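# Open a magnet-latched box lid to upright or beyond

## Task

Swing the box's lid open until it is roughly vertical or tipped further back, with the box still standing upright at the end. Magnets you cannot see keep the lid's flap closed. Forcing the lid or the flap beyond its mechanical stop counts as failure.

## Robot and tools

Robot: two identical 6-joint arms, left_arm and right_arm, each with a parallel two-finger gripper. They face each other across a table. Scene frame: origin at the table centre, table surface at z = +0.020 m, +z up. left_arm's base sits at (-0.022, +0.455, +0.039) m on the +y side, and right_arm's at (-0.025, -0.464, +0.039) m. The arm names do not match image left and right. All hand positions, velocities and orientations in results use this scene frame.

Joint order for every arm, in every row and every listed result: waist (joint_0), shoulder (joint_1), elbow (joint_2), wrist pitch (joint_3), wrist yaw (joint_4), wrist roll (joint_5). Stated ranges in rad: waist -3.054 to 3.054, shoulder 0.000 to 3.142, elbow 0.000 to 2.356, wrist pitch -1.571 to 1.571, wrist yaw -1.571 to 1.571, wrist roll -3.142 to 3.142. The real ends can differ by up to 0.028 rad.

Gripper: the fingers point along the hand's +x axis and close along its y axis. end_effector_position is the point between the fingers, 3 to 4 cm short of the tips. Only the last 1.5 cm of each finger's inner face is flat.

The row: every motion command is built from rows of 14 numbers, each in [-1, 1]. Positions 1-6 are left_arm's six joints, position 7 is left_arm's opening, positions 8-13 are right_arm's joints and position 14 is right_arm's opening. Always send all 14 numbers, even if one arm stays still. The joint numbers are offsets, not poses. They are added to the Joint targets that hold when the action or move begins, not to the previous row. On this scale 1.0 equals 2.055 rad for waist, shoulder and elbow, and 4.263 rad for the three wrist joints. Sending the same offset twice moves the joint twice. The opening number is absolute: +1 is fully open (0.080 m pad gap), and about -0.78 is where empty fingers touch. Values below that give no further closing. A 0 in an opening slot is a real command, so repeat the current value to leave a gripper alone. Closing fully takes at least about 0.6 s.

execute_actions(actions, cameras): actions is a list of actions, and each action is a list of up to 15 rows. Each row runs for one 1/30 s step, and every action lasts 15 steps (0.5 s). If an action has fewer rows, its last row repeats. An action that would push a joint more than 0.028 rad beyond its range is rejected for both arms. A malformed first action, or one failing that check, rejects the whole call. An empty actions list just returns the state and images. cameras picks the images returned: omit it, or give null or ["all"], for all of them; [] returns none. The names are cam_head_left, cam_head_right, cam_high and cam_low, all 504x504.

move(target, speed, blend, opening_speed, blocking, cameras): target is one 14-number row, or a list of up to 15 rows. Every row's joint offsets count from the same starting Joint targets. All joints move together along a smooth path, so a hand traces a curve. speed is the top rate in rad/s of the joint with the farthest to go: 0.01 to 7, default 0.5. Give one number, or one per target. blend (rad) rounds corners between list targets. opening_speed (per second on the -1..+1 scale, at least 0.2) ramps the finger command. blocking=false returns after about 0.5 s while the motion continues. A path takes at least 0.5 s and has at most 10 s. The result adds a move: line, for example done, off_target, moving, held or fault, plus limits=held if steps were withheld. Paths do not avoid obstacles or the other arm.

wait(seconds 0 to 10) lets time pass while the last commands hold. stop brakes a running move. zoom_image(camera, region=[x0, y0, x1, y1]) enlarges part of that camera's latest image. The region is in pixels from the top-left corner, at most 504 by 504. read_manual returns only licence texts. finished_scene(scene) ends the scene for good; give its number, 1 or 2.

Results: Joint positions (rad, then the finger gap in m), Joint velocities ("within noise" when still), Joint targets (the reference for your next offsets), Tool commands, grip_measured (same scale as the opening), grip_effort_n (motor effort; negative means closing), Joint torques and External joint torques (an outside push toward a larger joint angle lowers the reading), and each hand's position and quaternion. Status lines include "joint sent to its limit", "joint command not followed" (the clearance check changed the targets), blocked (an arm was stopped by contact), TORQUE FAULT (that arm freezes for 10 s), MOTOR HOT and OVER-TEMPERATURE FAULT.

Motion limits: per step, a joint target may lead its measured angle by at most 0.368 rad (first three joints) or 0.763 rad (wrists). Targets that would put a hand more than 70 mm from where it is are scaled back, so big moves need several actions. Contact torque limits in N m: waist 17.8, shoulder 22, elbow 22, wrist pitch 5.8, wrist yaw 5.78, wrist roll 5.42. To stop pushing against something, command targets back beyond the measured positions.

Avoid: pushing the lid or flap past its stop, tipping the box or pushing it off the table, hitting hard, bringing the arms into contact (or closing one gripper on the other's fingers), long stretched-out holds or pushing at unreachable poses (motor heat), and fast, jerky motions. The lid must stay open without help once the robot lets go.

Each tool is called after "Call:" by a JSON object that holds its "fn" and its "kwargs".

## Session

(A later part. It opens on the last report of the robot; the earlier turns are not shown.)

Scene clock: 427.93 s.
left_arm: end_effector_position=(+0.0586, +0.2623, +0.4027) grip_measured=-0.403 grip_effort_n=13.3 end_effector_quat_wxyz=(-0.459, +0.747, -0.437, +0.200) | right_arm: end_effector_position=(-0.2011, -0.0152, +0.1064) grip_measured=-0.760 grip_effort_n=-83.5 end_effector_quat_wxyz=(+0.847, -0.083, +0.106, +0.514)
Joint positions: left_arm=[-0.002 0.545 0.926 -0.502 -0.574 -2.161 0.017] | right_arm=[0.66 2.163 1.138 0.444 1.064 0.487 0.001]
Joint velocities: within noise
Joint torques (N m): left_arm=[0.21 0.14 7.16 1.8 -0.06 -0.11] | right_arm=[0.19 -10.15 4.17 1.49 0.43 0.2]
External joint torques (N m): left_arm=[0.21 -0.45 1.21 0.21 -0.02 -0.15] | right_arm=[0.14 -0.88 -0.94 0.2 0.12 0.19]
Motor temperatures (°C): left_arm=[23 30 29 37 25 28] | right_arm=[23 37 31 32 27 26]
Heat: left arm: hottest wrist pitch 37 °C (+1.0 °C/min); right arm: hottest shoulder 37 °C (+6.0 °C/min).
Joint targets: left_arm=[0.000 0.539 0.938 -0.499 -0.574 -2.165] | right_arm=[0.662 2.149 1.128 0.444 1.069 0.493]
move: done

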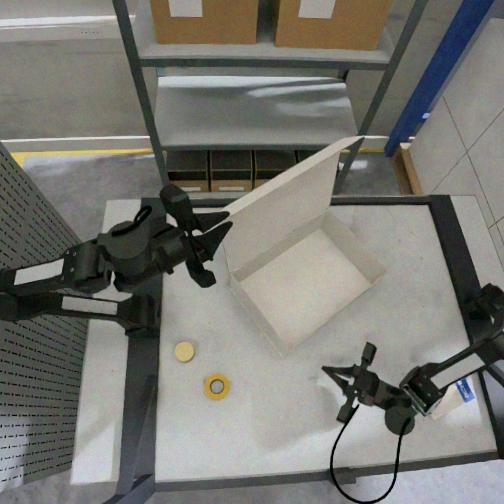

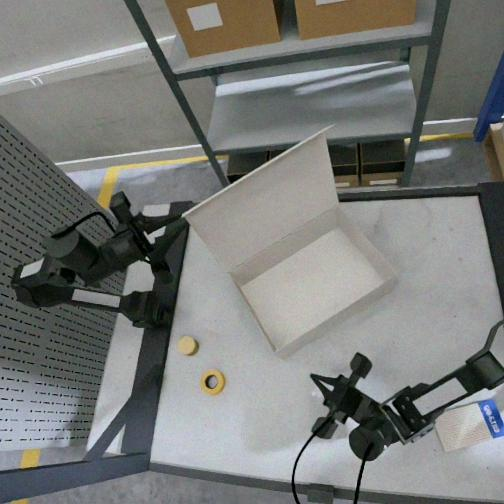

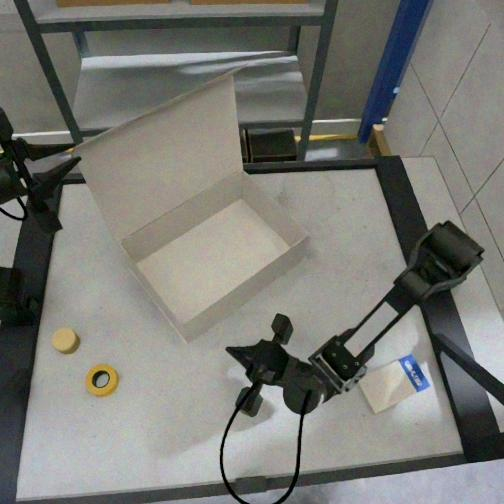

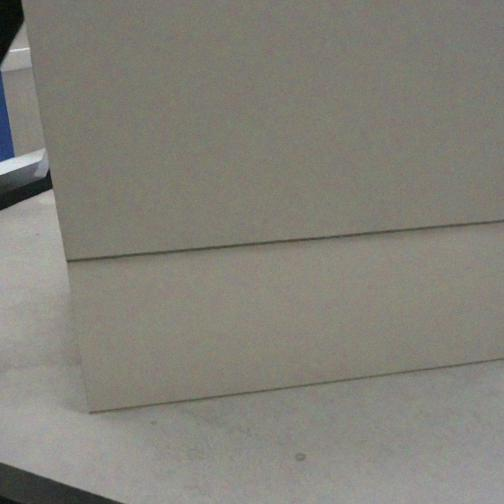

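Call:
{"fn": "move", "kwargs": {"target": [[0,0,0,0,0,0,0.3,0,0,0,0,0,0,-0.9],[-0.03,-0.05,0,0,0,0,0.3,0,0,0,0,0,0,-0.9],[-0.1,-0.12,0,0,0,0,0.3,0,0,0,0,0,0,-0.9]], "speed": 0.25, "opening_speed": 0.6}}

Call:
{"fn": "zoom_image", "kwargs": {"camera": "cam_high", "region": [50, 70, 340, 360]}}

Scene clock: 435.90 s.
left_arm: end_effector_position=(+0.0326, +0.3173, +0.4378) grip_measured=+0.298 grip_effort_n=13.3 end_effector_quat_wxyz=(-0.336, +0.753, -0.487, +0.287) | right_arm: end_effector_position=(-0.2011, -0.0152, +0.1064) grip_measured=-0.760 grip_effort_n=-83.5 end_effector_quat_wxyz=(+0.847, -0.083, +0.106, +0.514)
Joint positions: left_arm=[-0.203 0.302 0.929 -0.501 -0.574 -2.161 0.048] | right_arm=[0.66 2.163 1.138 0.444 1.064 0.487 0.001]
Joint velocities: within noise
Joint torques (N m): left_arm=[-0.17 1.62 5.9 1.71 0.04 -0.1] | right_arm=[0.17 -10.14 4.18 1.49 0.43 0.21]
External joint torques (N m): left_arm=[-0.18 -0.76 0.97 0.19 -0.02 -0.14] | right_arm=[0.12 -0.81 -0.98 0.19 0.11 0.2]
Motor temperatures (°C): left_arm=[23 29 29 37 25 28] | right_arm=[23 37 30 32 27 26]
Heat: left arm: hottest wrist pitch 37 °C (+0.0 °C/min); right arm: hottest shoulder 37 °C (+5.0 °C/min).
Joint targets: left_arm=[-0.205 0.293 0.938 -0.499 -0.574 -2.165] | right_arm=[0.662 2.149 1.128 0.444 1.069 0.493]
move: done

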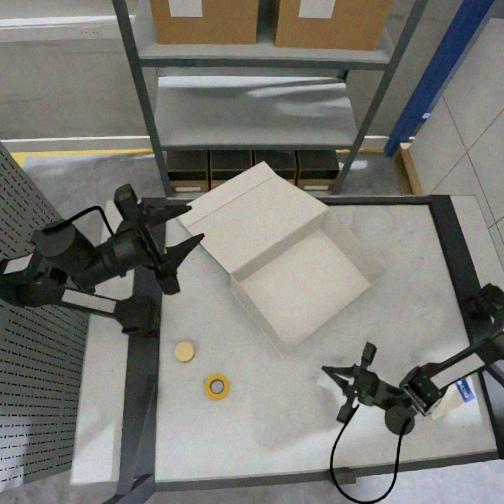

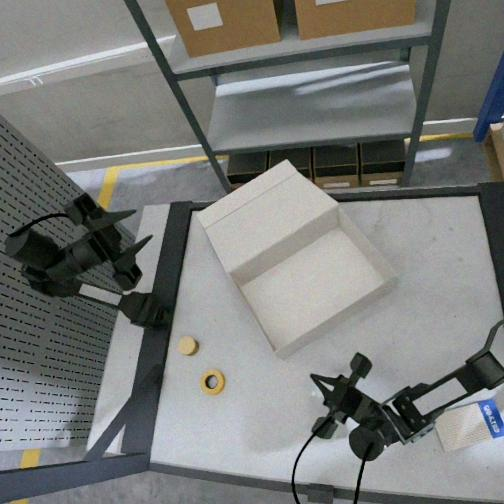

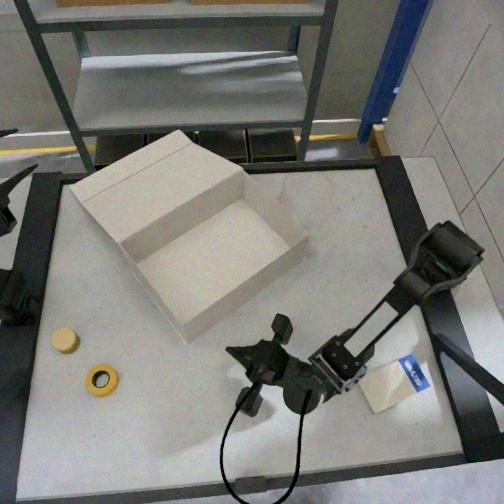

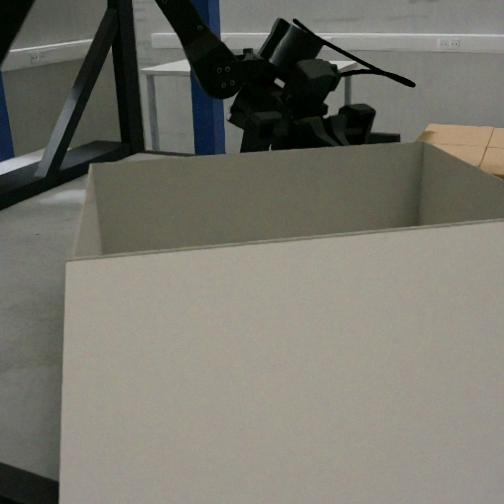

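Scaled by 1.738 from the camera's 504x504 image, which has a finer 720x720 frame.

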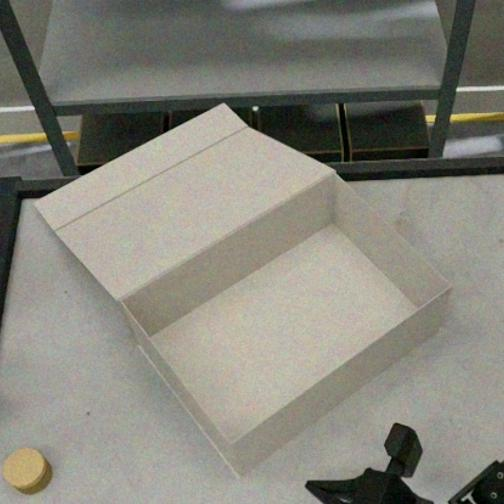

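Call:
{"fn": "finished_scene", "kwargs": {"scene": 1}}

The scene is finished: the task was done.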